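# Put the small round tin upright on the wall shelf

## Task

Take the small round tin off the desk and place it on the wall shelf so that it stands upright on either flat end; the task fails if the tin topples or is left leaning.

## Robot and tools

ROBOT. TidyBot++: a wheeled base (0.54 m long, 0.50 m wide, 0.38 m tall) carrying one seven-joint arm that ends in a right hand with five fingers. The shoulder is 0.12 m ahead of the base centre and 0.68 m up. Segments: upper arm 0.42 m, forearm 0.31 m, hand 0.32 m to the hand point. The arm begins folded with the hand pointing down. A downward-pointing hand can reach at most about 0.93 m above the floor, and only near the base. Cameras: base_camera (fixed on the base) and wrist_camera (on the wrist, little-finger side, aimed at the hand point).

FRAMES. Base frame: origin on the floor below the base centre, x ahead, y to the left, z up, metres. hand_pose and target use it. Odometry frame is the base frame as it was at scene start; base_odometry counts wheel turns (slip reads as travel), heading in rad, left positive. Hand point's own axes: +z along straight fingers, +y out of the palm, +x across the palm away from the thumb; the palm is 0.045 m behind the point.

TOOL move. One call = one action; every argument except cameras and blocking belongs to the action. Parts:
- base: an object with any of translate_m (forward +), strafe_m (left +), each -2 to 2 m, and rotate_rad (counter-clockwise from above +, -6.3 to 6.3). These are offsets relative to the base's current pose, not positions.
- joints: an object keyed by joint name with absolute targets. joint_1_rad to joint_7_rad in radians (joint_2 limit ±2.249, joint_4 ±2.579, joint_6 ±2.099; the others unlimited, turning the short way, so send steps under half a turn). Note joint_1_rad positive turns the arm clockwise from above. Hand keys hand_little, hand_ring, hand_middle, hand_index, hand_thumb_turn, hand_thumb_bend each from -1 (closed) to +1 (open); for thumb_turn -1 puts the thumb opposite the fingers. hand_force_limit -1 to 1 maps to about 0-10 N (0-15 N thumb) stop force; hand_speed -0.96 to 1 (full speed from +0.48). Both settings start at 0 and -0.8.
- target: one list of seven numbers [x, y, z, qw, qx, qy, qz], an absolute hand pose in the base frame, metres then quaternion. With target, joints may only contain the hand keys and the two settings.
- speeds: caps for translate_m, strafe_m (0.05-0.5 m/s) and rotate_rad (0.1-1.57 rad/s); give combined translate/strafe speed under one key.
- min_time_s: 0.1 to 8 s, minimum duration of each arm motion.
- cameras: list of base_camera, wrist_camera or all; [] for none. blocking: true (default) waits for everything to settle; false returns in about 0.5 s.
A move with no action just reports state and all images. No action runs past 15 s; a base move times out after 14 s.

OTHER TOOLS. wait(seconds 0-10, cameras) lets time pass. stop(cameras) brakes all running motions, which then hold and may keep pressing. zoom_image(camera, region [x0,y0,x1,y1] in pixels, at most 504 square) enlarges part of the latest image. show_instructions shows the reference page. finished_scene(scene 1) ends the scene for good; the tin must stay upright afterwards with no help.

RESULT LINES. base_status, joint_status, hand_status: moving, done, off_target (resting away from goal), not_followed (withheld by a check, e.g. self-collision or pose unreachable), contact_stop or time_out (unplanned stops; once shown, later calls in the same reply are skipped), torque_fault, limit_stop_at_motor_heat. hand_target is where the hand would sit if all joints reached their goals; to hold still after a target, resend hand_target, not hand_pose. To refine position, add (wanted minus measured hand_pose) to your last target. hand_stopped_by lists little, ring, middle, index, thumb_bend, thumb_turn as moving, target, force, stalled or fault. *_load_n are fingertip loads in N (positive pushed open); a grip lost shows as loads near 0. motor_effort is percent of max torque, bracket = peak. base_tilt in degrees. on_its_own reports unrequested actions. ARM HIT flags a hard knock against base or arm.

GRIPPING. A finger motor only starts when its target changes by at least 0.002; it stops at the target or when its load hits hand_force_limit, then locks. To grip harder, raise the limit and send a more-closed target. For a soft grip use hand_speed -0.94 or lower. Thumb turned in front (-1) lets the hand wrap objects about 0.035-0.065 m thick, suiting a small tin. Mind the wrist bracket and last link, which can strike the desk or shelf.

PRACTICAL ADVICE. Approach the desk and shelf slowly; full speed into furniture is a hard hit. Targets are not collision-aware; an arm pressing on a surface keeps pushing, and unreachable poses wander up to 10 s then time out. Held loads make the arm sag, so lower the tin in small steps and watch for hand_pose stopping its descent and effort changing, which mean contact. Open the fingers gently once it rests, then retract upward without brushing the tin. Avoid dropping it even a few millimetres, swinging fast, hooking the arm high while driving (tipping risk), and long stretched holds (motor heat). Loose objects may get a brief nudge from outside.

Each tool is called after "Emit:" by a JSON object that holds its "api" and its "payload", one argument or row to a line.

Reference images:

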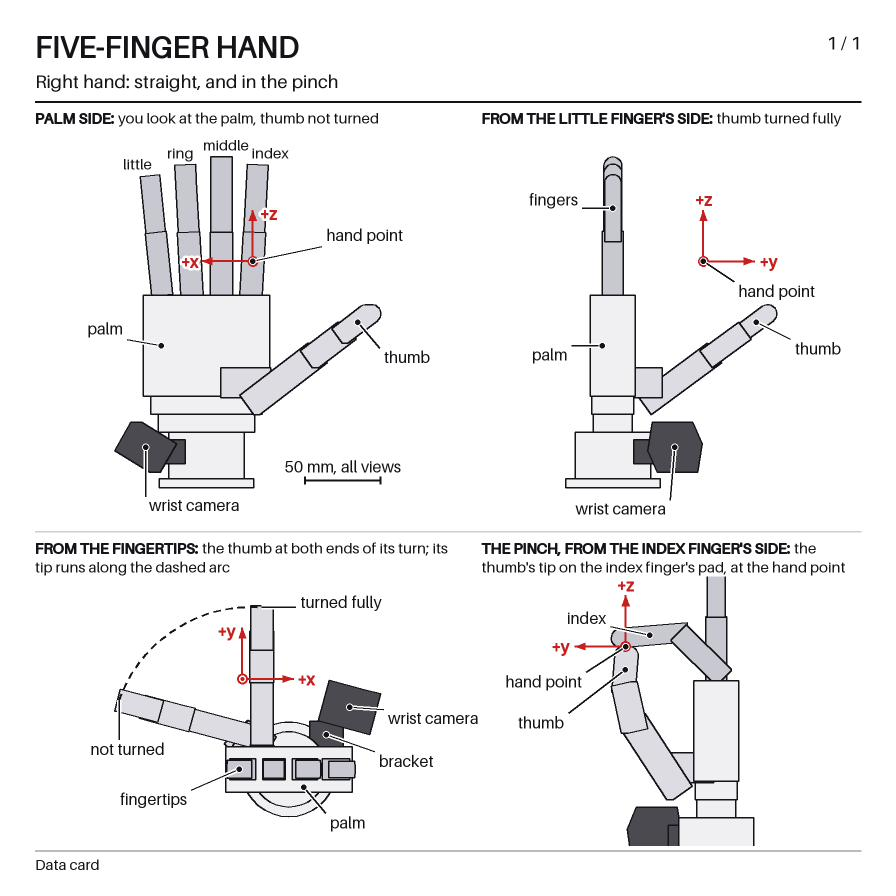

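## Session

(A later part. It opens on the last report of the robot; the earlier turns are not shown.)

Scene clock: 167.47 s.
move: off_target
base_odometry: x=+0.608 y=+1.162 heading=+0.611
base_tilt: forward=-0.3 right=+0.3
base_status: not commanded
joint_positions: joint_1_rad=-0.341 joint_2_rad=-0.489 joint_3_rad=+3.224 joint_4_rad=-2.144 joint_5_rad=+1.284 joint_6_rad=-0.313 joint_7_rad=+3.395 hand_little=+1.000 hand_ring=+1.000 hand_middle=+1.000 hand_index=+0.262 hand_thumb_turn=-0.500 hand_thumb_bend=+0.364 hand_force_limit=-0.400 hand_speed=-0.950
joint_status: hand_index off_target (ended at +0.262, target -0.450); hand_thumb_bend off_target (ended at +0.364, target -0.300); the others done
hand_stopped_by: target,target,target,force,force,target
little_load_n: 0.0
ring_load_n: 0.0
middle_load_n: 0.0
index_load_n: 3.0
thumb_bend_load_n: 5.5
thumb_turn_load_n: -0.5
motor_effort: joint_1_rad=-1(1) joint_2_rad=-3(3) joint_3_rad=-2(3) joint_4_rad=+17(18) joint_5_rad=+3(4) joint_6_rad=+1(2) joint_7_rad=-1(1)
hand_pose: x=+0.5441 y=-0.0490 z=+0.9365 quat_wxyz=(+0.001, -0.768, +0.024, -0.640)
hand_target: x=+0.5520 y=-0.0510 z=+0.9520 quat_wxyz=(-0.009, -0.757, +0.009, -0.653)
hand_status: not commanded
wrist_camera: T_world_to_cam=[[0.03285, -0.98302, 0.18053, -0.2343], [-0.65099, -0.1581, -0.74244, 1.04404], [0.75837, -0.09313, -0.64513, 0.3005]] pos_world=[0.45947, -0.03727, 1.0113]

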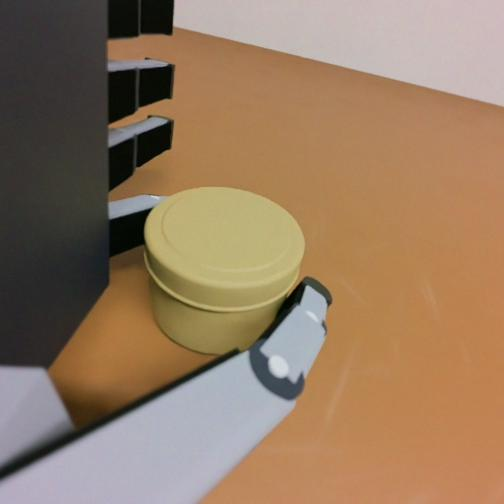

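Emit:
{"api": "move", "payload": {
  "target": [0.552, -0.051, 0.972, 0.009, 0.7573, -0.009, 0.6531],
  "min_time_s": 2,
  "cameras": ["wrist_camera"]
}}

Emit:
{"api": "zoom_image", "payload": {
  "camera": "wrist_camera",
  "region": [100, 130, 352, 382]
}}

Scene clock: 173.60 s.
move: done
base_odometry: x=+0.608 y=+1.162 heading=+0.611
base_tilt: forward=-0.2 right=+0.4
base_status: not commanded
joint_positions: joint_1_rad=-0.414 joint_2_rad=-0.489 joint_3_rad=+3.253 joint_4_rad=-2.084 joint_5_rad=+1.284 joint_6_rad=-0.332 joint_7_rad=+3.462 hand_little=+1.000 hand_ring=+1.000 hand_middle=+1.000 hand_index=+0.262 hand_thumb_turn=-0.500 hand_thumb_bend=+0.364 hand_force_limit=-0.400 hand_speed=-0.950
joint_status: not commanded
hand_stopped_by: target,target,target,force,force,target
little_load_n: 0.0
ring_load_n: 0.0
middle_load_n: 0.0
index_load_n: 3.0
thumb_bend_load_n: 6.0
thumb_turn_load_n: -0.5
motor_effort: joint_1_rad=+0(1) joint_2_rad=-3(4) joint_3_rad=-2(3) joint_4_rad=+17(17) joint_5_rad=+4(4) joint_6_rad=+1(2) joint_7_rad=+0(1)
hand_pose: x=+0.5526 y=-0.0401 z=+0.9721 quat_wxyz=(-0.002, -0.753, -0.003, -0.658)
hand_target: x=+0.5520 y=-0.0510 z=+0.9720 quat_wxyz=(-0.009, -0.757, +0.009, -0.653)
hand_status: done (0.011 m and 1.8 deg from the pose sent, 0.036 m and 2.7 deg at the start)
wrist_camera: T_world_to_cam=[[0.05901, -0.97364, 0.22034, -0.28508], [-0.60972, -0.20992, -0.76431, 1.07379], [0.79041, -0.08924, -0.60604, 0.26229]] pos_world=[0.46422, -0.02875, 1.04248]

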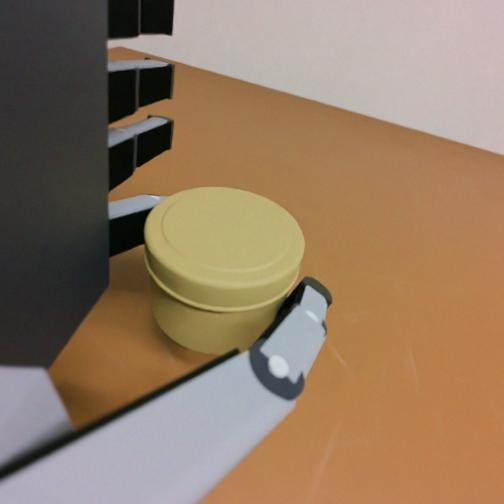

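Scaled by 2.000 from the camera's image (finer frame: 720x720).

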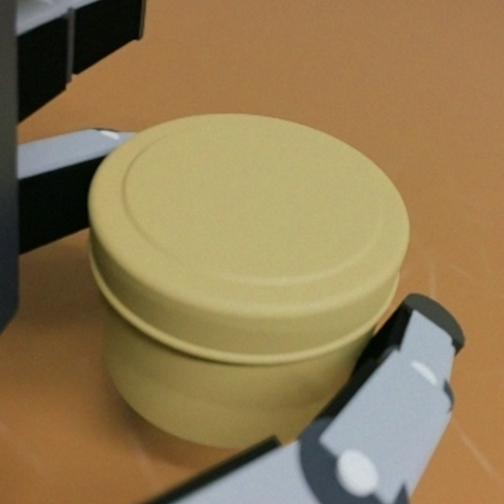

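Emit:
{"api": "move", "payload": {
  "target": [0.50, -0.051, 1.02, 0.009, 0.7573, -0.009, 0.6531],
  "min_time_s": 2
}}

Emit:
{"api": "move", "payload": {
  "base": {"translate_m":-0.4},
  "speeds": {"translate_m":0.25}
}}

Emit:
{"api": "move", "payload": {
  "base": {"rotate_rad":-1.571},
  "speeds": {"rotate_rad":0.6},
  "cameras": ["all"]
}}

Scene clock: 186.77 s.
move: done
base_odometry: x=+0.608 y=+1.162 heading=+0.611
base_tilt: forward=-0.2 right=+0.3
base_status: not commanded
joint_positions: joint_1_rad=-0.592 joint_2_rad=-0.594 joint_3_rad=+3.252 joint_4_rad=-1.966 joint_5_rad=+1.135 joint_6_rad=-0.624 joint_7_rad=+3.699 hand_little=+1.000 hand_ring=+1.000 hand_middle=+1.000 hand_index=+0.262 hand_thumb_turn=-0.500 hand_thumb_bend=+0.364 hand_force_limit=-0.400 hand_speed=-0.950
joint_status: not commanded
hand_stopped_by: target,target,target,force,force,target
little_load_n: 0.0
ring_load_n: 0.0
middle_load_n: 0.0
index_load_n: 3.0
thumb_bend_load_n: 5.5
thumb_turn_load_n: -0.5
motor_effort: joint_1_rad=+0(1) joint_2_rad=+1(4) joint_3_rad=-3(4) joint_4_rad=+17(18) joint_5_rad=+5(5) joint_6_rad=+3(4) joint_7_rad=+0(1)
hand_pose: x=+0.5092 y=-0.0636 z=+1.0262 quat_wxyz=(-0.030, -0.747, +0.007, -0.664)
hand_target: x=+0.5000 y=-0.0510 z=+1.0200 quat_wxyz=(-0.009, -0.757, +0.009, -0.653)
hand_status: done (0.017 m and 3.0 deg from the pose sent, 0.072 m and 1.8 deg at the start)
pictures: none

Scene clock: 189.23 s.
move: done
base_odometry: x=+0.281 y=+0.932 heading=+0.612
base_tilt: forward=-0.3 right=+0.3
base_status: done
joint_positions: joint_1_rad=-0.595 joint_2_rad=-0.606 joint_3_rad=+3.249 joint_4_rad=-1.965 joint_5_rad=+1.134 joint_6_rad=-0.626 joint_7_rad=+3.699 hand_little=+1.000 hand_ring=+1.000 hand_middle=+1.000 hand_index=+0.262 hand_thumb_turn=-0.500 hand_thumb_bend=+0.364 hand_force_limit=-0.400 hand_speed=-0.950
joint_status: not commanded
hand_stopped_by: target,target,target,force,force,target
little_load_n: 0.0
ring_load_n: 0.0
middle_load_n: 0.0
index_load_n: 3.0
thumb_bend_load_n: 6.0
thumb_turn_load_n: -0.5
motor_effort: joint_1_rad=-1(1) joint_2_rad=+1(3) joint_3_rad=-3(4) joint_4_rad=+16(17) joint_5_rad=+5(5) joint_6_rad=+3(4) joint_7_rad=+0(1)
hand_pose: x=+0.5054 y=-0.0640 z=+1.0301 quat_wxyz=(-0.027, -0.744, +0.008, -0.668)
hand_target: x=+0.5000 y=-0.0510 z=+1.0200 quat_wxyz=(-0.009, -0.757, +0.009, -0.653)
hand_status: not commanded
pictures: none

Scene clock: 192.53 s.
move: done
base_odometry: x=+0.281 y=+0.932 heading=-0.959
base_tilt: forward=-0.2 right=+0.3
base_status: done
joint_positions: joint_1_rad=-0.597 joint_2_rad=-0.606 joint_3_rad=+3.247 joint_4_rad=-1.965 joint_5_rad=+1.133 joint_6_rad=-0.629 joint_7_rad=+3.699 hand_little=+1.000 hand_ring=+1.000 hand_middle=+1.000 hand_index=+0.262 hand_thumb_turn=-0.500 hand_thumb_bend=+0.364 hand_force_limit=-0.400 hand_speed=-0.950
joint_status: not commanded
hand_stopped_by: target,target,target,force,force,target
little_load_n: 0.0
ring_load_n: 0.0
middle_load_n: 0.0
index_load_n: 3.0
thumb_bend_load_n: 6.0
thumb_turn_load_n: -0.5
motor_effort: joint_1_rad=+0(1) joint_2_rad=+1(2) joint_3_rad=-3(4) joint_4_rad=+17(17) joint_5_rad=+5(6) joint_6_rad=+3(4) joint_7_rad=-1(1)
hand_pose: x=+0.5052 y=-0.0631 z=+1.0299 quat_wxyz=(-0.026, -0.744, +0.007, -0.668)
hand_target: x=+0.5000 y=-0.0510 z=+1.0200 quat_wxyz=(-0.009, -0.757, +0.009, -0.653)
hand_status: not commanded
pictures: base_camera, wrist_camera
wrist_camera: T_world_to_cam=[[0.00706, -0.96956, 0.24477, -0.31595], [-0.59959, -0.19999, -0.77492, 1.09068], [0.80028, -0.14129, -0.58275, 0.30048]] pos_world=[0.41573, -0.04575, 1.09763]

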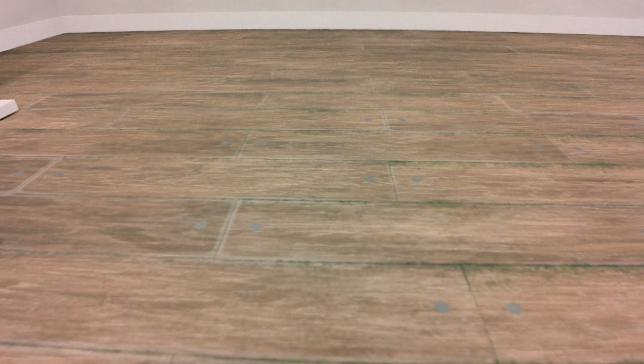

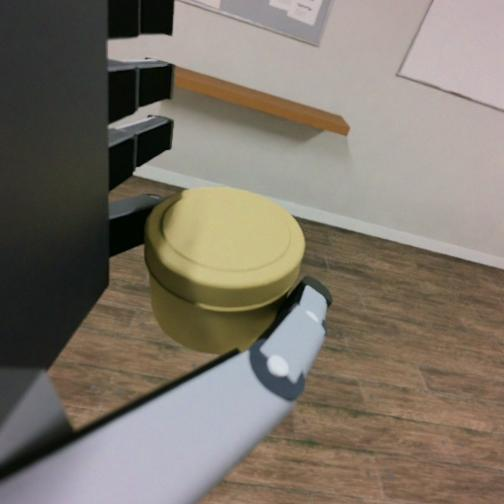

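Emit:
{"api": "move", "payload": {
  "base": {"rotate_rad":0.03},
  "speeds": {"rotate_rad":0.6}
}}

Emit:
{"api": "move", "payload": {
  "base": {"translate_m":1.15},
  "speeds": {"translate_m":0.35},
  "cameras": ["all"]
}}

Scene clock: 199.93 s.
move: done
base_odometry: x=+0.281 y=+0.932 heading=-0.929
base_tilt: forward=-0.2 right=+0.3
base_status: done
joint_positions: joint_1_rad=-0.598 joint_2_rad=-0.606 joint_3_rad=+3.245 joint_4_rad=-1.965 joint_5_rad=+1.133 joint_6_rad=-0.629 joint_7_rad=+3.699 hand_little=+1.000 hand_ring=+1.000 hand_middle=+1.000 hand_index=+0.262 hand_thumb_turn=-0.500 hand_thumb_bend=+0.364 hand_force_limit=-0.400 hand_speed=-0.950
joint_status: not commanded
hand_stopped_by: target,target,target,force,force,target
little_load_n: 0.0
ring_load_n: 0.0
middle_load_n: 0.0
index_load_n: 3.0
thumb_bend_load_n: 6.0
thumb_turn_load_n: -0.5
motor_effort: joint_1_rad=+0(1) joint_2_rad=+1(2) joint_3_rad=-3(4) joint_4_rad=+17(17) joint_5_rad=+5(6) joint_6_rad=+3(4) joint_7_rad=-1(1)
hand_pose: x=+0.5051 y=-0.0616 z=+1.0300 quat_wxyz=(-0.026, -0.744, +0.006, -0.668)
hand_target: x=+0.5000 y=-0.0510 z=+1.0200 quat_wxyz=(-0.009, -0.757, +0.009, -0.653)
hand_status: not commanded
pictures: none

Scene clock: 204.17 s.
move: done
base_odometry: x=+0.969 y=+0.011 heading=-0.929
base_tilt: forward=-0.3 right=+0.3
base_status: done
joint_positions: joint_1_rad=-0.598 joint_2_rad=-0.606 joint_3_rad=+3.245 joint_4_rad=-1.964 joint_5_rad=+1.133 joint_6_rad=-0.629 joint_7_rad=+3.699 hand_little=+1.000 hand_ring=+1.000 hand_middle=+1.000 hand_index=+0.262 hand_thumb_turn=-0.500 hand_thumb_bend=+0.364 hand_force_limit=-0.400 hand_speed=-0.950
joint_status: not commanded
hand_stopped_by: target,target,target,force,force,target
little_load_n: 0.0
ring_load_n: 0.0
middle_load_n: 0.0
index_load_n: 3.0
thumb_bend_load_n: 5.5
thumb_turn_load_n: -0.5
motor_effort: joint_1_rad=+0(1) joint_2_rad=+1(4) joint_3_rad=-3(4) joint_4_rad=+17(17) joint_5_rad=+5(6) joint_6_rad=+3(4) joint_7_rad=+0(1)
hand_pose: x=+0.5052 y=-0.0615 z=+1.0301 quat_wxyz=(-0.026, -0.744, +0.006, -0.668)
hand_target: x=+0.5000 y=-0.0510 z=+1.0200 quat_wxyz=(-0.009, -0.757, +0.009, -0.653)
hand_status: not commanded
pictures: base_camera, wrist_camera
wrist_camera: T_world_to_cam=[[0.00995, -0.96944, 0.24512, -0.31633], [-0.59885, -0.20209, -0.77494, 1.09067], [0.8008, -0.13908, -0.58256, 0.30053]] pos_world=[0.41563, -0.04445, 1.09783]

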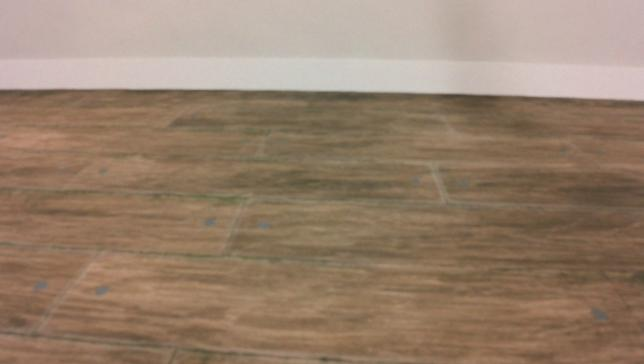

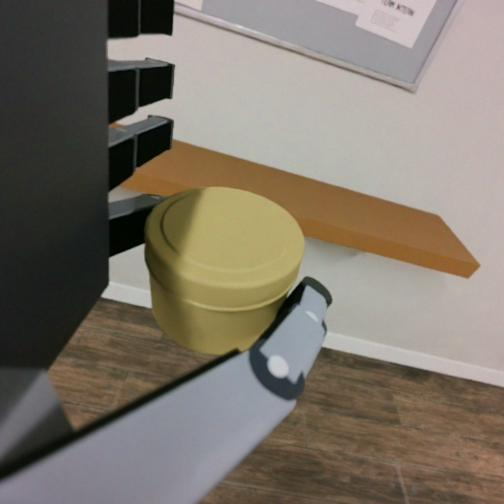

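Emit:
{"api": "move", "payload": {
  "base": {"translate_m":0.35},
  "speeds": {"translate_m":0.25}
}}

Emit:
{"api": "move", "payload": {
  "target": [0.63, -0.051, 0.90, 0.009, 0.7573, -0.009, 0.6531],
  "min_time_s": 3,
  "cameras": ["all"]
}}

Scene clock: 217.77 s.
move: done
base_odometry: x=+1.179 y=-0.270 heading=-0.930
base_tilt: forward=-0.2 right=+0.3
base_status: done
joint_positions: joint_1_rad=-0.598 joint_2_rad=-0.606 joint_3_rad=+3.245 joint_4_rad=-1.964 joint_5_rad=+1.133 joint_6_rad=-0.629 joint_7_rad=+3.699 hand_little=+1.000 hand_ring=+1.000 hand_middle=+1.000 hand_index=+0.262 hand_thumb_turn=-0.500 hand_thumb_bend=+0.364 hand_force_limit=-0.400 hand_speed=-0.950
joint_status: not commanded
hand_stopped_by: target,target,target,force,force,target
little_load_n: 0.0
ring_load_n: 0.0
middle_load_n: 0.0
index_load_n: 3.0
thumb_bend_load_n: 5.5
thumb_turn_load_n: -0.5
motor_effort: joint_1_rad=+0(1) joint_2_rad=+1(4) joint_3_rad=-2(4) joint_4_rad=+16(17) joint_5_rad=+5(6) joint_6_rad=+2(4) joint_7_rad=+0(1)
hand_pose: x=+0.5051 y=-0.0614 z=+1.0303 quat_wxyz=(-0.025, -0.744, +0.006, -0.668)
hand_target: x=+0.5000 y=-0.0510 z=+1.0200 quat_wxyz=(-0.009, -0.757, +0.009, -0.653)
hand_status: not commanded
pictures: none

Scene clock: 221.47 s.
move: done
base_odometry: x=+1.179 y=-0.270 heading=-0.930
base_tilt: forward=-0.1 right=+0.3
base_status: not commanded
joint_positions: joint_1_rad=-0.572 joint_2_rad=-0.275 joint_3_rad=+3.509 joint_4_rad=-2.153 joint_5_rad=+2.224 joint_6_rad=-0.383 joint_7_rad=+2.475 hand_little=+1.000 hand_ring=+1.000 hand_middle=+1.000 hand_index=+0.262 hand_thumb_turn=-0.500 hand_thumb_bend=+0.364 hand_force_limit=-0.400 hand_speed=-0.950
joint_status: not commanded
hand_stopped_by: target,target,target,force,force,target
little_load_n: 0.0
ring_load_n: 0.0
middle_load_n: 0.0
index_load_n: 3.0
thumb_bend_load_n: 6.0
thumb_turn_load_n: -0.5
motor_effort: joint_1_rad=+0(1) joint_2_rad=-8(9) joint_3_rad=-2(4) joint_4_rad=+17(18) joint_5_rad=+4(5) joint_6_rad=-6(6) joint_7_rad=+0(1)
hand_pose: x=+0.6264 y=-0.0687 z=+0.9193 quat_wxyz=(-0.010, -0.743, +0.046, -0.667)
hand_target: x=+0.6300 y=-0.0510 z=+0.8999 quat_wxyz=(-0.009, -0.757, +0.009, -0.653)
hand_status: done (0.026 m and 4.8 deg from the pose sent, 0.181 m and 3.0 deg at the start)
pictures: base_camera, wrist_camera
wrist_camera: T_world_to_cam=[[-0.02845, -0.98481, 0.17129, -0.20643], [-0.60307, -0.11975, -0.78865, 1.09694], [0.79718, -0.12574, -0.5905, 0.1484]] pos_world=[0.53736, -0.05328, 0.98809]

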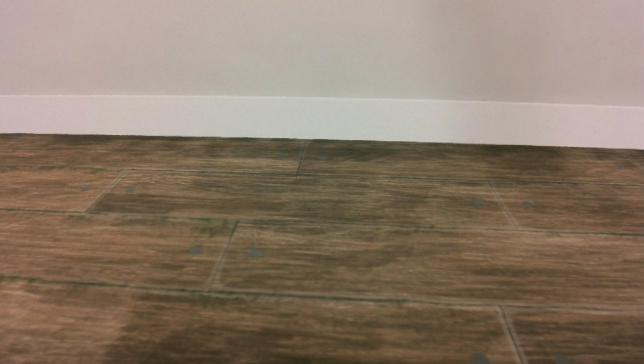

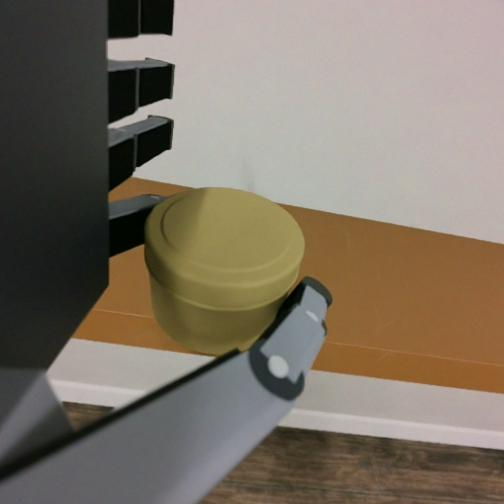

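Emit:
{"api": "move", "payload": {
  "base": {"translate_m":0.12},
  "speeds": {"translate_m":0.15}
}}

Emit:
{"api": "move", "payload": {
  "target": [0.688, -0.051, 0.815, -0.0164, 0.779, 0.0204, 0.6264],
  "min_time_s": 3,
  "cameras": ["all"]
}}

Scene clock: 230.47 s.
move: done
base_odometry: x=+1.250 y=-0.366 heading=-0.930
base_tilt: forward=-0.2 right=+0.4
base_status: done
joint_positions: joint_1_rad=-0.573 joint_2_rad=-0.267 joint_3_rad=+3.509 joint_4_rad=-2.154 joint_5_rad=+2.224 joint_6_rad=-0.383 joint_7_rad=+2.475 hand_little=+1.000 hand_ring=+1.000 hand_middle=+1.000 hand_index=+0.262 hand_thumb_turn=-0.500 hand_thumb_bend=+0.364 hand_force_limit=-0.400 hand_speed=-0.950
joint_status: not commanded
hand_stopped_by: target,target,target,force,force,target
little_load_n: 0.0
ring_load_n: 0.0
middle_load_n: 0.0
index_load_n: 3.0
thumb_bend_load_n: 6.0
thumb_turn_load_n: -1.0
motor_effort: joint_1_rad=+0(1) joint_2_rad=-8(11) joint_3_rad=-2(3) joint_4_rad=+17(17) joint_5_rad=+4(4) joint_6_rad=-5(6) joint_7_rad=-1(1)
hand_pose: x=+0.6280 y=-0.0671 z=+0.9155 quat_wxyz=(-0.012, -0.746, +0.044, -0.664)
hand_target: x=+0.6300 y=-0.0510 z=+0.8999 quat_wxyz=(-0.009, -0.757, +0.009, -0.653)
hand_status: not commanded
pictures: none

Scene clock: 234.10 s.
move: done
base_odometry: x=+1.250 y=-0.366 heading=-0.930
base_tilt: forward=-0.3 right=+0.3
base_status: not commanded
joint_positions: joint_1_rad=-0.069 joint_2_rad=-0.010 joint_3_rad=+3.241 joint_4_rad=-2.175 joint_5_rad=+3.263 joint_6_rad=-0.399 joint_7_rad=+1.444 hand_little=+1.000 hand_ring=+1.000 hand_middle=+1.000 hand_index=+0.262 hand_thumb_turn=-0.500 hand_thumb_bend=+0.364 hand_force_limit=-0.400 hand_speed=-0.950
joint_status: not commanded
hand_stopped_by: target,target,target,force,force,target
little_load_n: 0.0
ring_load_n: 0.0
middle_load_n: 0.0
index_load_n: 3.0
thumb_bend_load_n: 6.0
thumb_turn_load_n: -0.5
motor_effort: joint_1_rad=-1(1) joint_2_rad=-16(16) joint_3_rad=-1(3) joint_4_rad=+15(17) joint_5_rad=+0(4) joint_6_rad=-8(9) joint_7_rad=-1(1)
hand_pose: x=+0.6868 y=-0.0617 z=+0.8320 quat_wxyz=(+0.013, -0.773, +0.003, -0.634)
hand_target: x=+0.6880 y=-0.0510 z=+0.8150 quat_wxyz=(+0.016, -0.779, -0.020, -0.626)
hand_status: done (0.020 m and 3.0 deg from the pose sent, 0.118 m and 9.9 deg at the start)
pictures: base_camera, wrist_camera
wrist_camera: T_world_to_cam=[[0.08239, -0.97913, 0.18579, -0.27073], [-0.65469, -0.19373, -0.73065, 1.04784], [0.7514, -0.06144, -0.65698, 0.14034]] pos_world=[0.60286, -0.05346, 0.90811]

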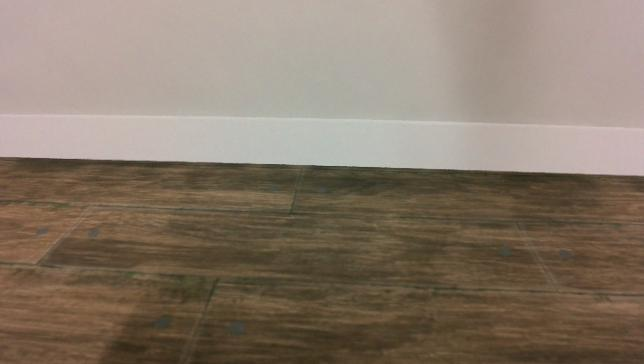

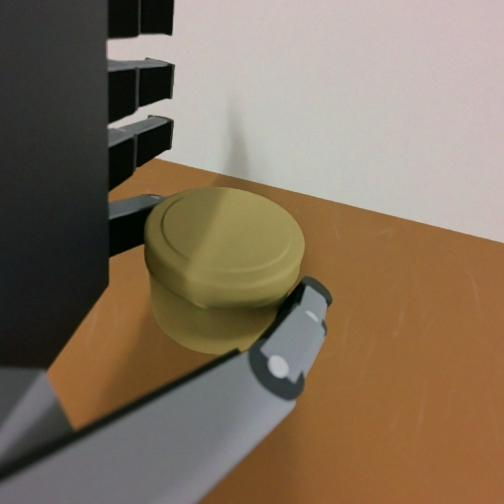

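Emit:
{"api": "move", "payload": {
  "target": [0.688, -0.051, 0.788, -0.0166, 0.7747, 0.0203, 0.6318],
  "min_time_s": 2,
  "cameras": ["wrist_camera"]
}}

Emit:
{"api": "zoom_image", "payload": {
  "camera": "wrist_camera",
  "region": [100, 130, 352, 382]
}}

Scene clock: 239.57 s.
move: done
base_odometry: x=+1.250 y=-0.366 heading=-0.930
base_tilt: forward=-0.2 right=+0.3
base_status: not commanded
joint_positions: joint_1_rad=-0.149 joint_2_rad=+0.042 joint_3_rad=+3.335 joint_4_rad=-2.247 joint_5_rad=+3.263 joint_6_rad=-0.539 joint_7_rad=+1.444 hand_little=+1.000 hand_ring=+1.000 hand_middle=+1.000 hand_index=+0.262 hand_thumb_turn=-0.500 hand_thumb_bend=+0.364 hand_force_limit=-0.400 hand_speed=-0.950
joint_status: not commanded
hand_stopped_by: target,target,target,force,force,target
little_load_n: 0.0
ring_load_n: 0.0
middle_load_n: 0.0
index_load_n: 3.0
thumb_bend_load_n: 6.0
thumb_turn_load_n: -0.5
motor_effort: joint_1_rad=+0(1) joint_2_rad=-16(16) joint_3_rad=-1(2) joint_4_rad=+14(15) joint_5_rad=+1(1) joint_6_rad=-8(9) joint_7_rad=-1(1)
hand_pose: x=+0.6871 y=-0.0626 z=+0.8053 quat_wxyz=(+0.014, -0.768, +0.003, -0.640)
hand_target: x=+0.6880 y=-0.0510 z=+0.7880 quat_wxyz=(+0.017, -0.775, -0.020, -0.632)
hand_status: done (0.021 m and 3.0 deg from the pose sent, 0.045 m and 2.8 deg at the start)
wrist_camera: T_world_to_cam=[[0.08014, -0.9792, 0.18642, -0.26567], [-0.64361, -0.19365, -0.74045, 1.02876], [0.76114, -0.06064, -0.64574, 0.10675]] pos_world=[0.60216, -0.05446, 0.88021]

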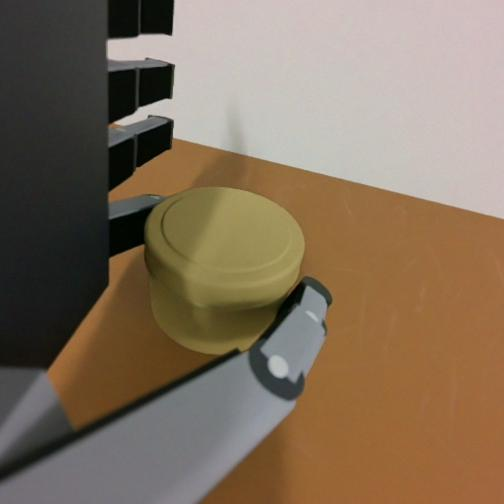

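Scaled by 2.000 from the camera's image (finer frame: 720x720).

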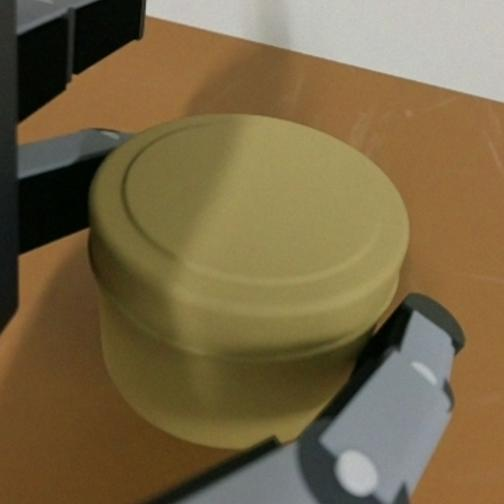

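Emit:
{"api": "move", "payload": {
  "target": [0.688, -0.051, 0.780, -0.0166, 0.7747, 0.0203, 0.6318],
  "min_time_s": 1,
  "cameras": ["wrist_camera"]
}}

Emit:
{"api": "zoom_image", "payload": {
  "camera": "wrist_camera",
  "region": [100, 130, 352, 382]
}}

Scene clock: 242.57 s.
move: done
base_odometry: x=+1.250 y=-0.366 heading=-0.930
base_tilt: forward=-0.2 right=+0.3
base_status: not commanded
joint_positions: joint_1_rad=-0.178 joint_2_rad=+0.059 joint_3_rad=+3.369 joint_4_rad=-2.264 joint_5_rad=+3.263 joint_6_rad=-0.574 joint_7_rad=+1.444 hand_little=+1.000 hand_ring=+1.000 hand_middle=+1.000 hand_index=+0.262 hand_thumb_turn=-0.500 hand_thumb_bend=+0.364 hand_force_limit=-0.400 hand_speed=-0.950
joint_status: not commanded
hand_stopped_by: target,target,target,force,force,target
little_load_n: 0.0
ring_load_n: 0.0
middle_load_n: 0.0
index_load_n: 3.0
thumb_bend_load_n: 5.5
thumb_turn_load_n: -0.5
motor_effort: joint_1_rad=+0(1) joint_2_rad=-16(16) joint_3_rad=-1(2) joint_4_rad=+14(14) joint_5_rad=+1(1) joint_6_rad=-8(9) joint_7_rad=-1(1)
hand_pose: x=+0.6875 y=-0.0637 z=+0.7977 quat_wxyz=(+0.012, -0.768, +0.003, -0.640)
hand_target: x=+0.6880 y=-0.0510 z=+0.7800 quat_wxyz=(+0.017, -0.775, -0.020, -0.632)
hand_status: done (0.022 m and 3.0 deg from the pose sent, 0.028 m and 3.0 deg at the start)
wrist_camera: T_world_to_cam=[[0.07797, -0.9789, 0.18889, -0.26577], [-0.64317, -0.19415, -0.7407, 1.02304], [0.76174, -0.06374, -0.64474, 0.10011]] pos_world=[0.60246, -0.05516, 0.87251]

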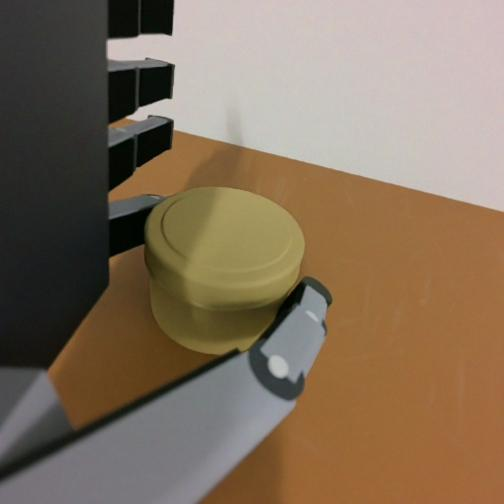

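Scaled by 2.000 from the camera's image (finer frame: 720x720).

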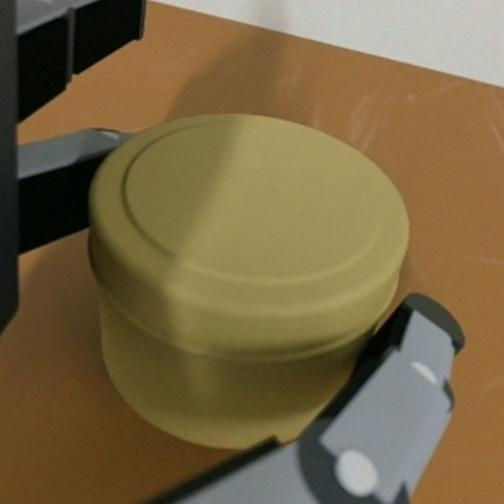

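Emit:
{"api": "move", "payload": {
  "target": [0.688, -0.051, 0.774, -0.0166, 0.7747, 0.0203, 0.6318],
  "min_time_s": 1,
  "cameras": ["wrist_camera"]
}}

Emit:
{"api": "zoom_image", "payload": {
  "camera": "wrist_camera",
  "region": [100, 130, 352, 382]
}}

Scene clock: 245.87 s.
move: done
base_odometry: x=+1.250 y=-0.366 heading=-0.930
base_tilt: forward=-0.3 right=+0.3
base_status: not commanded
joint_positions: joint_1_rad=-0.195 joint_2_rad=+0.073 joint_3_rad=+3.391 joint_4_rad=-2.276 joint_5_rad=+3.263 joint_6_rad=-0.600 joint_7_rad=+1.444 hand_little=+1.000 hand_ring=+1.000 hand_middle=+1.000 hand_index=+0.262 hand_thumb_turn=-0.500 hand_thumb_bend=+0.364 hand_force_limit=-0.400 hand_speed=-0.950
joint_status: not commanded
hand_stopped_by: target,target,target,force,force,target
little_load_n: 0.0
ring_load_n: 0.0
middle_load_n: 0.0
index_load_n: 3.0
thumb_bend_load_n: 6.0
thumb_turn_load_n: -0.5
motor_effort: joint_1_rad=+0(1) joint_2_rad=-16(17) joint_3_rad=-2(2) joint_4_rad=+14(14) joint_5_rad=+1(1) joint_6_rad=-8(9) joint_7_rad=-1(1)
hand_pose: x=+0.6877 y=-0.0645 z=+0.7919 quat_wxyz=(+0.011, -0.768, +0.003, -0.641)
hand_target: x=+0.6880 y=-0.0510 z=+0.7740 quat_wxyz=(+0.017, -0.775, -0.020, -0.632)
hand_status: done (0.022 m and 3.0 deg from the pose sent, 0.027 m and 3.0 deg at the start)
wrist_camera: T_world_to_cam=[[0.07631, -0.97855, 0.19135, -0.26628], [-0.64304, -0.19496, -0.7406, 1.0185], [0.76202, -0.06653, -0.64412, 0.09527]] pos_world=[0.60265, -0.05566, 0.86662]

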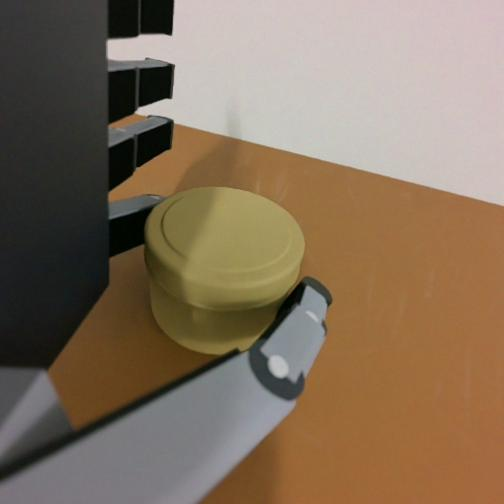

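Scaled by 2.000 from the camera's image (finer frame: 720x720).

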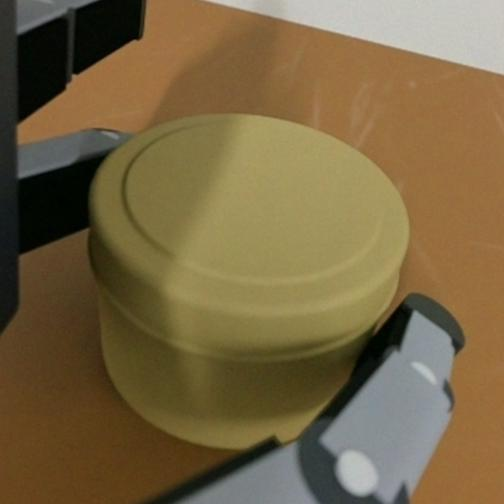

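Emit:
{"api": "move", "payload": {
  "target": [0.688, -0.051, 0.769, -0.0166, 0.7747, 0.0203, 0.6318],
  "min_time_s": 1,
  "cameras": ["wrist_camera"]
}}

Emit:
{"api": "zoom_image", "payload": {
  "camera": "wrist_camera",
  "region": [100, 230, 252, 382]
}}

Scene clock: 250.07 s.
move: done
base_odometry: x=+1.250 y=-0.366 heading=-0.930
base_tilt: forward=-0.2 right=+0.3
base_status: not commanded
joint_positions: joint_1_rad=-0.209 joint_2_rad=+0.085 joint_3_rad=+3.408 joint_4_rad=-2.286 joint_5_rad=+3.263 joint_6_rad=-0.622 joint_7_rad=+1.444 hand_little=+1.000 hand_ring=+1.000 hand_middle=+1.000 hand_index=+0.262 hand_thumb_turn=-0.500 hand_thumb_bend=+0.364 hand_force_limit=-0.400 hand_speed=-0.950
joint_status: not commanded
hand_stopped_by: target,target,target,force,force,target
little_load_n: 0.0
ring_load_n: 0.0
middle_load_n: 0.0
index_load_n: 3.0
thumb_bend_load_n: 6.0
thumb_turn_load_n: -0.5
motor_effort: joint_1_rad=+0(1) joint_2_rad=-16(17) joint_3_rad=-1(1) joint_4_rad=+13(14) joint_5_rad=+1(1) joint_6_rad=-9(9) joint_7_rad=+0(1)
hand_pose: x=+0.6879 y=-0.0653 z=+0.7870 quat_wxyz=(+0.009, -0.768, +0.003, -0.641)
hand_target: x=+0.6880 y=-0.0510 z=+0.7690 quat_wxyz=(+0.017, -0.775, -0.020, -0.632)
hand_status: done (0.023 m and 3.1 deg from the pose sent, 0.027 m and 3.0 deg at the start)
wrist_camera: T_world_to_cam=[[0.07476, -0.97817, 0.19388, -0.26704], [-0.64305, -0.19589, -0.74035, 1.0145], [0.76217, -0.06933, -0.64366, 0.0913]] pos_world=[0.60275, -0.05616, 0.86162]

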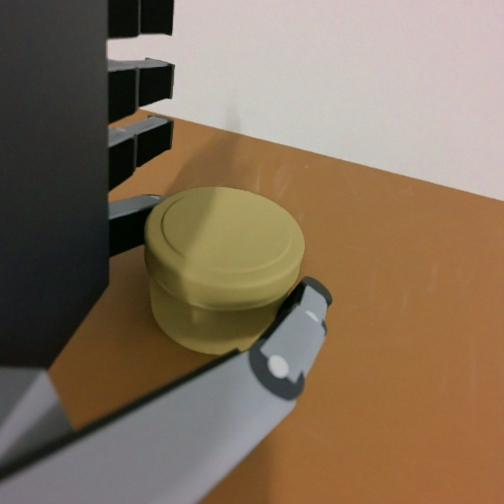

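Scaled by 3.316 from the camera's image (finer frame: 720x720).

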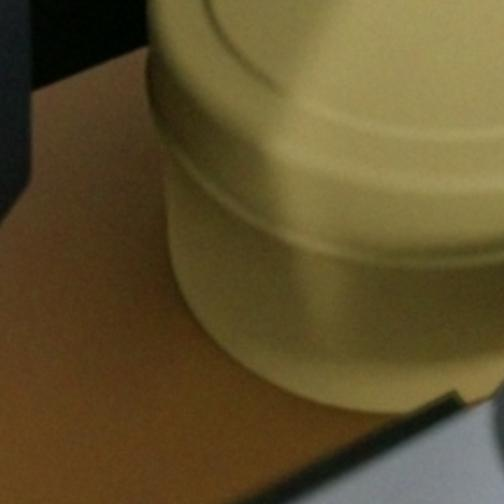

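Emit:
{"api": "move", "payload": {
  "target": [0.688, -0.051, 0.764, -0.0166, 0.7747, 0.0203, 0.6318],
  "min_time_s": 1,
  "cameras": ["wrist_camera"]
}}

Emit:
{"api": "zoom_image", "payload": {
  "camera": "wrist_camera",
  "region": [100, 230, 252, 382]
}}

Scene clock: 253.37 s.
move: done
base_odometry: x=+1.250 y=-0.366 heading=-0.930
base_tilt: forward=-0.2 right=+0.4
base_status: not commanded
joint_positions: joint_1_rad=-0.221 joint_2_rad=+0.094 joint_3_rad=+3.423 joint_4_rad=-2.293 joint_5_rad=+3.263 joint_6_rad=-0.647 joint_7_rad=+1.444 hand_little=+1.000 hand_ring=+1.000 hand_middle=+1.000 hand_index=+0.262 hand_thumb_turn=-0.500 hand_thumb_bend=+0.364 hand_force_limit=-0.400 hand_speed=-0.950
joint_status: not commanded
hand_stopped_by: target,target,target,force,force,target
little_load_n: 0.0
ring_load_n: 0.0
middle_load_n: 0.0
index_load_n: 3.0
thumb_bend_load_n: 6.0
thumb_turn_load_n: -0.5
motor_effort: joint_1_rad=+0(1) joint_2_rad=-16(17) joint_3_rad=-1(1) joint_4_rad=+13(13) joint_5_rad=+0(1) joint_6_rad=-8(9) joint_7_rad=-1(1)
hand_pose: x=+0.6889 y=-0.0659 z=+0.7866 quat_wxyz=(+0.008, -0.765, +0.002, -0.645)
hand_target: x=+0.6880 y=-0.0510 z=+0.7640 quat_wxyz=(+0.017, -0.775, -0.020, -0.632)
hand_status: done (0.027 m and 3.3 deg from the pose sent, 0.027 m and 3.1 deg at the start)
wrist_camera: T_world_to_cam=[[0.07204, -0.97783, 0.19662, -0.26781], [-0.63569, -0.19692, -0.74641, 1.01445], [0.76858, -0.07122, -0.63578, 0.07939]] pos_world=[0.60315, -0.05646, 0.86033]

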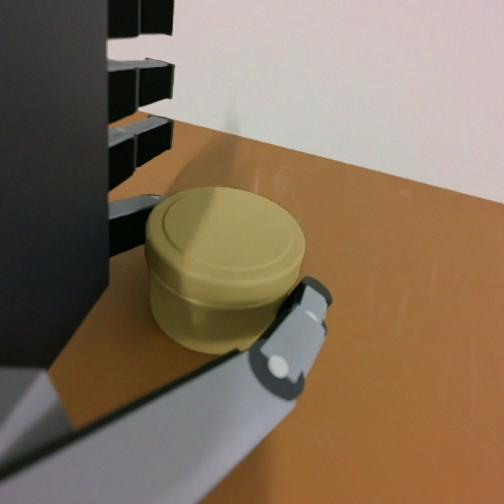

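Scaled by 3.316 from the camera's image (finer frame: 720x720).

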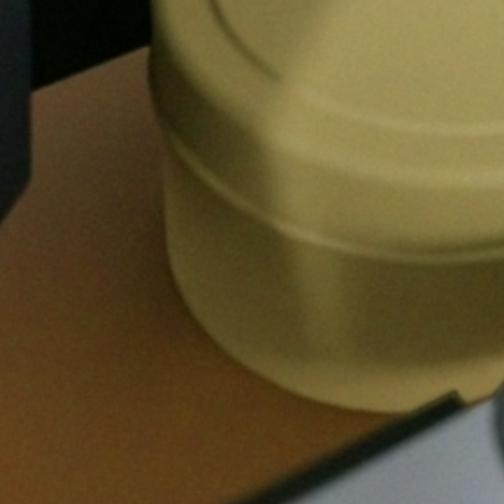

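Emit:
{"api": "move", "payload": {
  "target": [0.688, -0.051, 0.767, -0.0166, 0.7747, 0.0203, 0.6318],
  "min_time_s": 1
}}

Emit:
{"api": "move", "payload": {
  "joints": {"hand_index":0.35,"hand_thumb_bend":0.5,"hand_speed":-0.93},
  "cameras": ["wrist_camera"]
}}

Emit:
{"api": "zoom_image", "payload": {
  "camera": "wrist_camera",
  "region": [100, 130, 352, 382]
}}

Scene clock: 258.73 s.
move: done
base_odometry: x=+1.250 y=-0.366 heading=-0.930
base_tilt: forward=-0.2 right=+0.3
base_status: not commanded
joint_positions: joint_1_rad=-0.221 joint_2_rad=+0.094 joint_3_rad=+3.423 joint_4_rad=-2.293 joint_5_rad=+3.263 joint_6_rad=-0.647 joint_7_rad=+1.444 hand_little=+1.000 hand_ring=+1.000 hand_middle=+1.000 hand_index=+0.262 hand_thumb_turn=-0.500 hand_thumb_bend=+0.364 hand_force_limit=-0.400 hand_speed=-0.950
joint_status: not commanded
hand_stopped_by: target,target,target,force,force,target
little_load_n: 0.0
ring_load_n: 0.0
middle_load_n: 0.0
index_load_n: 3.0
thumb_bend_load_n: 6.0
thumb_turn_load_n: -0.5
motor_effort: joint_1_rad=+0(1) joint_2_rad=-16(16) joint_3_rad=-1(2) joint_4_rad=+13(13) joint_5_rad=+1(1) joint_6_rad=-7(8) joint_7_rad=+0(1)
hand_pose: x=+0.6889 y=-0.0659 z=+0.7866 quat_wxyz=(+0.008, -0.765, +0.002, -0.645)
hand_target: x=+0.6880 y=-0.0510 z=+0.7670 quat_wxyz=(+0.017, -0.775, -0.020, -0.632)
hand_status: done (0.025 m and 3.3 deg from the pose sent, 0.025 m and 3.3 deg at the start)
pictures: none

Scene clock: 260.57 s.
move: done
base_odometry: x=+1.250 y=-0.366 heading=-0.930
base_tilt: forward=-0.3 right=+0.3
base_status: not commanded
joint_positions: joint_1_rad=-0.221 joint_2_rad=+0.094 joint_3_rad=+3.423 joint_4_rad=-2.293 joint_5_rad=+3.263 joint_6_rad=-0.647 joint_7_rad=+1.444 hand_little=+1.000 hand_ring=+1.000 hand_middle=+1.000 hand_index=+0.350 hand_thumb_turn=-0.500 hand_thumb_bend=+0.500 hand_force_limit=-0.400 hand_speed=-0.930
joint_status: all done
hand_stopped_by: target,target,target,target,target,target
little_load_n: 0.0
ring_load_n: 0.0
middle_load_n: 0.0
index_load_n: 0.0
thumb_bend_load_n: 0.0
thumb_turn_load_n: 0.0
motor_effort: joint_1_rad=+0(1) joint_2_rad=-17(17) joint_3_rad=-1(2) joint_4_rad=+13(13) joint_5_rad=+1(1) joint_6_rad=-7(9) joint_7_rad=+0(1)
hand_pose: x=+0.6889 y=-0.0659 z=+0.7866 quat_wxyz=(+0.008, -0.765, +0.002, -0.645)
hand_target: x=+0.6880 y=-0.0510 z=+0.7670 quat_wxyz=(+0.017, -0.775, -0.020, -0.632)
hand_status: not commanded
wrist_camera: T_world_to_cam=[[0.07202, -0.97783, 0.19661, -0.26779], [-0.63569, -0.1969, -0.74641, 1.01446], [0.76858, -0.07122, -0.63578, 0.07939]] pos_world=[0.60315, -0.05646, 0.86033]

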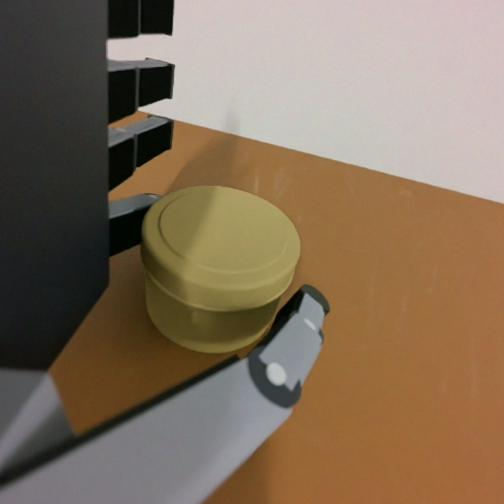

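Scaled by 2.000 from the camera's image (finer frame: 720x720).

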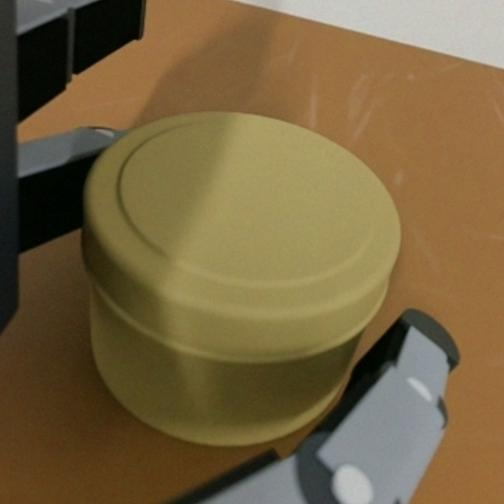

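Emit:
{"api": "move", "payload": {
  "joints": {"hand_index":1,"hand_thumb_bend":1,"hand_speed":-0.75},
  "cameras": ["wrist_camera"]
}}

Emit:
{"api": "move", "payload": {
  "base": {"strafe_m":0.006,"translate_m":-0.01},
  "speeds": {"translate_m":0.05},
  "cameras": ["wrist_camera"]
}}

Scene clock: 264.93 s.
move: done
base_odometry: x=+1.250 y=-0.366 heading=-0.930
base_tilt: forward=-0.2 right=+0.3
base_status: not commanded
joint_positions: joint_1_rad=-0.221 joint_2_rad=+0.094 joint_3_rad=+3.423 joint_4_rad=-2.293 joint_5_rad=+3.263 joint_6_rad=-0.647 joint_7_rad=+1.444 hand_little=+1.000 hand_ring=+1.000 hand_middle=+1.000 hand_index=+1.000 hand_thumb_turn=-0.500 hand_thumb_bend=+1.000 hand_force_limit=-0.400 hand_speed=-0.750
joint_status: all done
hand_stopped_by: target,target,target,target,target,target
little_load_n: 0.0
ring_load_n: 0.0
middle_load_n: 0.0
index_load_n: 0.0
thumb_bend_load_n: 0.0
thumb_turn_load_n: 0.0
motor_effort: joint_1_rad=+0(1) joint_2_rad=-16(17) joint_3_rad=-2(2) joint_4_rad=+13(14) joint_5_rad=+1(1) joint_6_rad=-8(9) joint_7_rad=-1(1)
hand_pose: x=+0.6889 y=-0.0659 z=+0.7866 quat_wxyz=(+0.008, -0.765, +0.002, -0.645)
hand_target: x=+0.6880 y=-0.0510 z=+0.7670 quat_wxyz=(+0.017, -0.775, -0.020, -0.632)
hand_status: not commanded
wrist_camera: T_world_to_cam=[[0.07202, -0.97783, 0.19661, -0.26779], [-0.63569, -0.1969, -0.74641, 1.01446], [0.76858, -0.07122, -0.63578, 0.07939]] pos_world=[0.60315, -0.05646, 0.86033]

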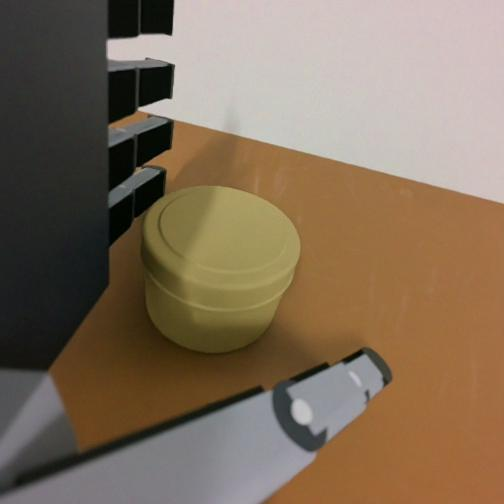

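Scene clock: 265.60 s.
move: done
base_odometry: x=+1.249 y=-0.355 heading=-0.930
base_tilt: forward=-0.2 right=+0.3
base_status: done
joint_positions: joint_1_rad=-0.221 joint_2_rad=+0.095 joint_3_rad=+3.423 joint_4_rad=-2.294 joint_5_rad=+3.263 joint_6_rad=-0.647 joint_7_rad=+1.444 hand_little=+1.000 hand_ring=+1.000 hand_middle=+1.000 hand_index=+1.000 hand_thumb_turn=-0.500 hand_thumb_bend=+1.000 hand_force_limit=-0.400 hand_speed=-0.750
joint_status: not commanded
hand_stopped_by: target,target,target,target,target,target
little_load_n: 0.0
ring_load_n: 0.0
middle_load_n: 0.0
index_load_n: 0.0
thumb_bend_load_n: -0.5
thumb_turn_load_n: 0.5
motor_effort: joint_1_rad=-1(2) joint_2_rad=-16(18) joint_3_rad=+0(2) joint_4_rad=+13(14) joint_5_rad=+0(1) joint_6_rad=-9(9) joint_7_rad=-1(1)
hand_pose: x=+0.6887 y=-0.0658 z=+0.7851 quat_wxyz=(+0.008, -0.765, +0.002, -0.644)
hand_target: x=+0.6880 y=-0.0510 z=+0.7670 quat_wxyz=(+0.017, -0.775, -0.020, -0.632)
hand_status: not commanded
wrist_camera: T_world_to_cam=[[0.07253, -0.97778, 0.1967, -0.26792], [-0.63767, -0.19711, -0.74467, 1.01317], [0.76689, -0.07142, -0.63779, 0.0813]] pos_world=[0.60315, -0.05645, 0.85903]

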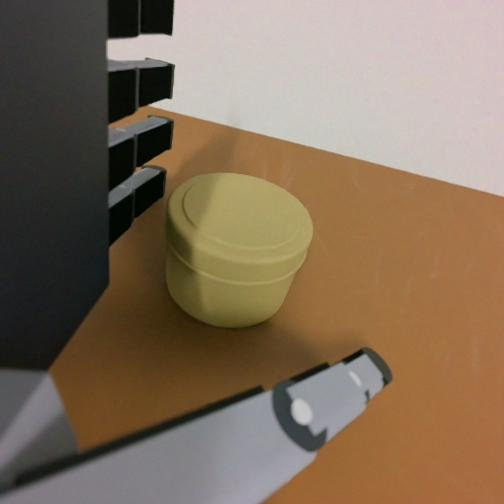

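Emit:
{"api": "move", "payload": {
  "base": {"translate_m": -0.05},
  "speeds": {"translate_m": 0.05},
  "cameras": ["wrist_camera"]
}}

Scene clock: 271.27 s.
move: done
base_odometry: x=+1.219 y=-0.314 heading=-0.930
base_tilt: forward=-0.3 right=+0.3
base_status: done
joint_positions: joint_1_rad=-0.221 joint_2_rad=+0.097 joint_3_rad=+3.423 joint_4_rad=-2.295 joint_5_rad=+3.263 joint_6_rad=-0.647 joint_7_rad=+1.444 hand_little=+1.000 hand_ring=+1.000 hand_middle=+1.000 hand_index=+1.000 hand_thumb_turn=-0.500 hand_thumb_bend=+1.000 hand_force_limit=-0.400 hand_speed=-0.750
joint_status: not commanded
hand_stopped_by: target,target,target,target,target,target
little_load_n: 0.0
ring_load_n: 0.0
middle_load_n: 0.0
index_load_n: 0.0
thumb_bend_load_n: 0.0
thumb_turn_load_n: 0.0
motor_effort: joint_1_rad=-1(1) joint_2_rad=-17(19) joint_3_rad=-1(2) joint_4_rad=+13(14) joint_5_rad=+1(1) joint_6_rad=-8(9) joint_7_rad=-1(1)
hand_pose: x=+0.6888 y=-0.0657 z=+0.7839 quat_wxyz=(+0.008, -0.766, +0.002, -0.643)
hand_target: x=+0.6880 y=-0.0510 z=+0.7670 quat_wxyz=(+0.017, -0.775, -0.020, -0.632)
hand_status: not commanded
wrist_camera: T_world_to_cam=[[0.07295, -0.97769, 0.19695, -0.2681], [-0.63938, -0.1974, -0.74312, 1.01226], [0.76542, -0.07172, -0.63952, 0.08287]] pos_world=[0.60335, -0.05635, 0.85803]

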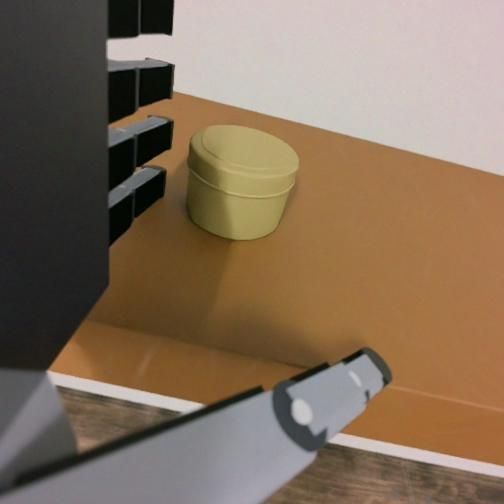

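Emit:
{"api": "move", "payload": {
  "base": {"translate_m": -0.2},
  "speeds": {"translate_m": 0.12},
  "cameras": ["wrist_camera"]
}}

Scene clock: 274.70 s.
move: done
base_odometry: x=+1.100 y=-0.154 heading=-0.930
base_tilt: forward=-0.2 right=+0.4
base_status: done
joint_positions: joint_1_rad=-0.221 joint_2_rad=+0.101 joint_3_rad=+3.423 joint_4_rad=-2.297 joint_5_rad=+3.263 joint_6_rad=-0.649 joint_7_rad=+1.444 hand_little=+1.000 hand_ring=+1.000 hand_middle=+1.000 hand_index=+1.000 hand_thumb_turn=-0.500 hand_thumb_bend=+1.000 hand_force_limit=-0.400 hand_speed=-0.750
joint_status: not commanded
hand_stopped_by: target,target,target,target,target,target
little_load_n: 0.0
ring_load_n: 0.0
middle_load_n: 0.0
index_load_n: 0.0
thumb_bend_load_n: 0.0
thumb_turn_load_n: 0.0
motor_effort: joint_1_rad=-1(1) joint_2_rad=-17(19) joint_3_rad=-1(2) joint_4_rad=+13(14) joint_5_rad=+0(1) joint_6_rad=-8(9) joint_7_rad=-1(1)
hand_pose: x=+0.6886 y=-0.0656 z=+0.7809 quat_wxyz=(+0.008, -0.768, +0.002, -0.641)
hand_target: x=+0.6880 y=-0.0510 z=+0.7670 quat_wxyz=(+0.017, -0.775, -0.020, -0.632)
hand_status: not commanded
wrist_camera: T_world_to_cam=[[0.07402, -0.97754, 0.19731, -0.26837], [-0.64303, -0.19801, -0.7398, 1.00984], [0.76226, -0.07212, -0.64324, 0.08628]] pos_world=[0.60345, -0.05615, 0.85553]

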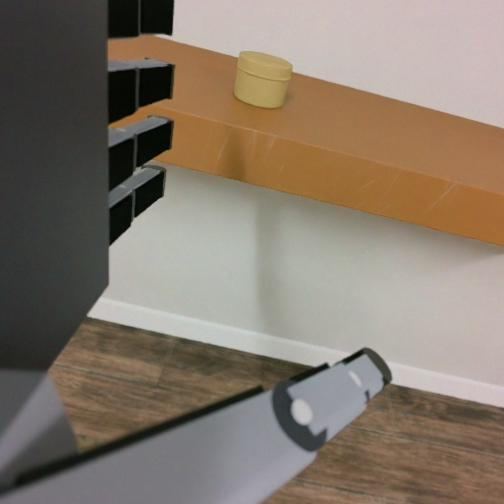

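The tin stands upright on the shelf, and the hand is clear of it.

Emit:
{"api": "finished_scene", "payload": {

}}

The scene is finished: the task was done.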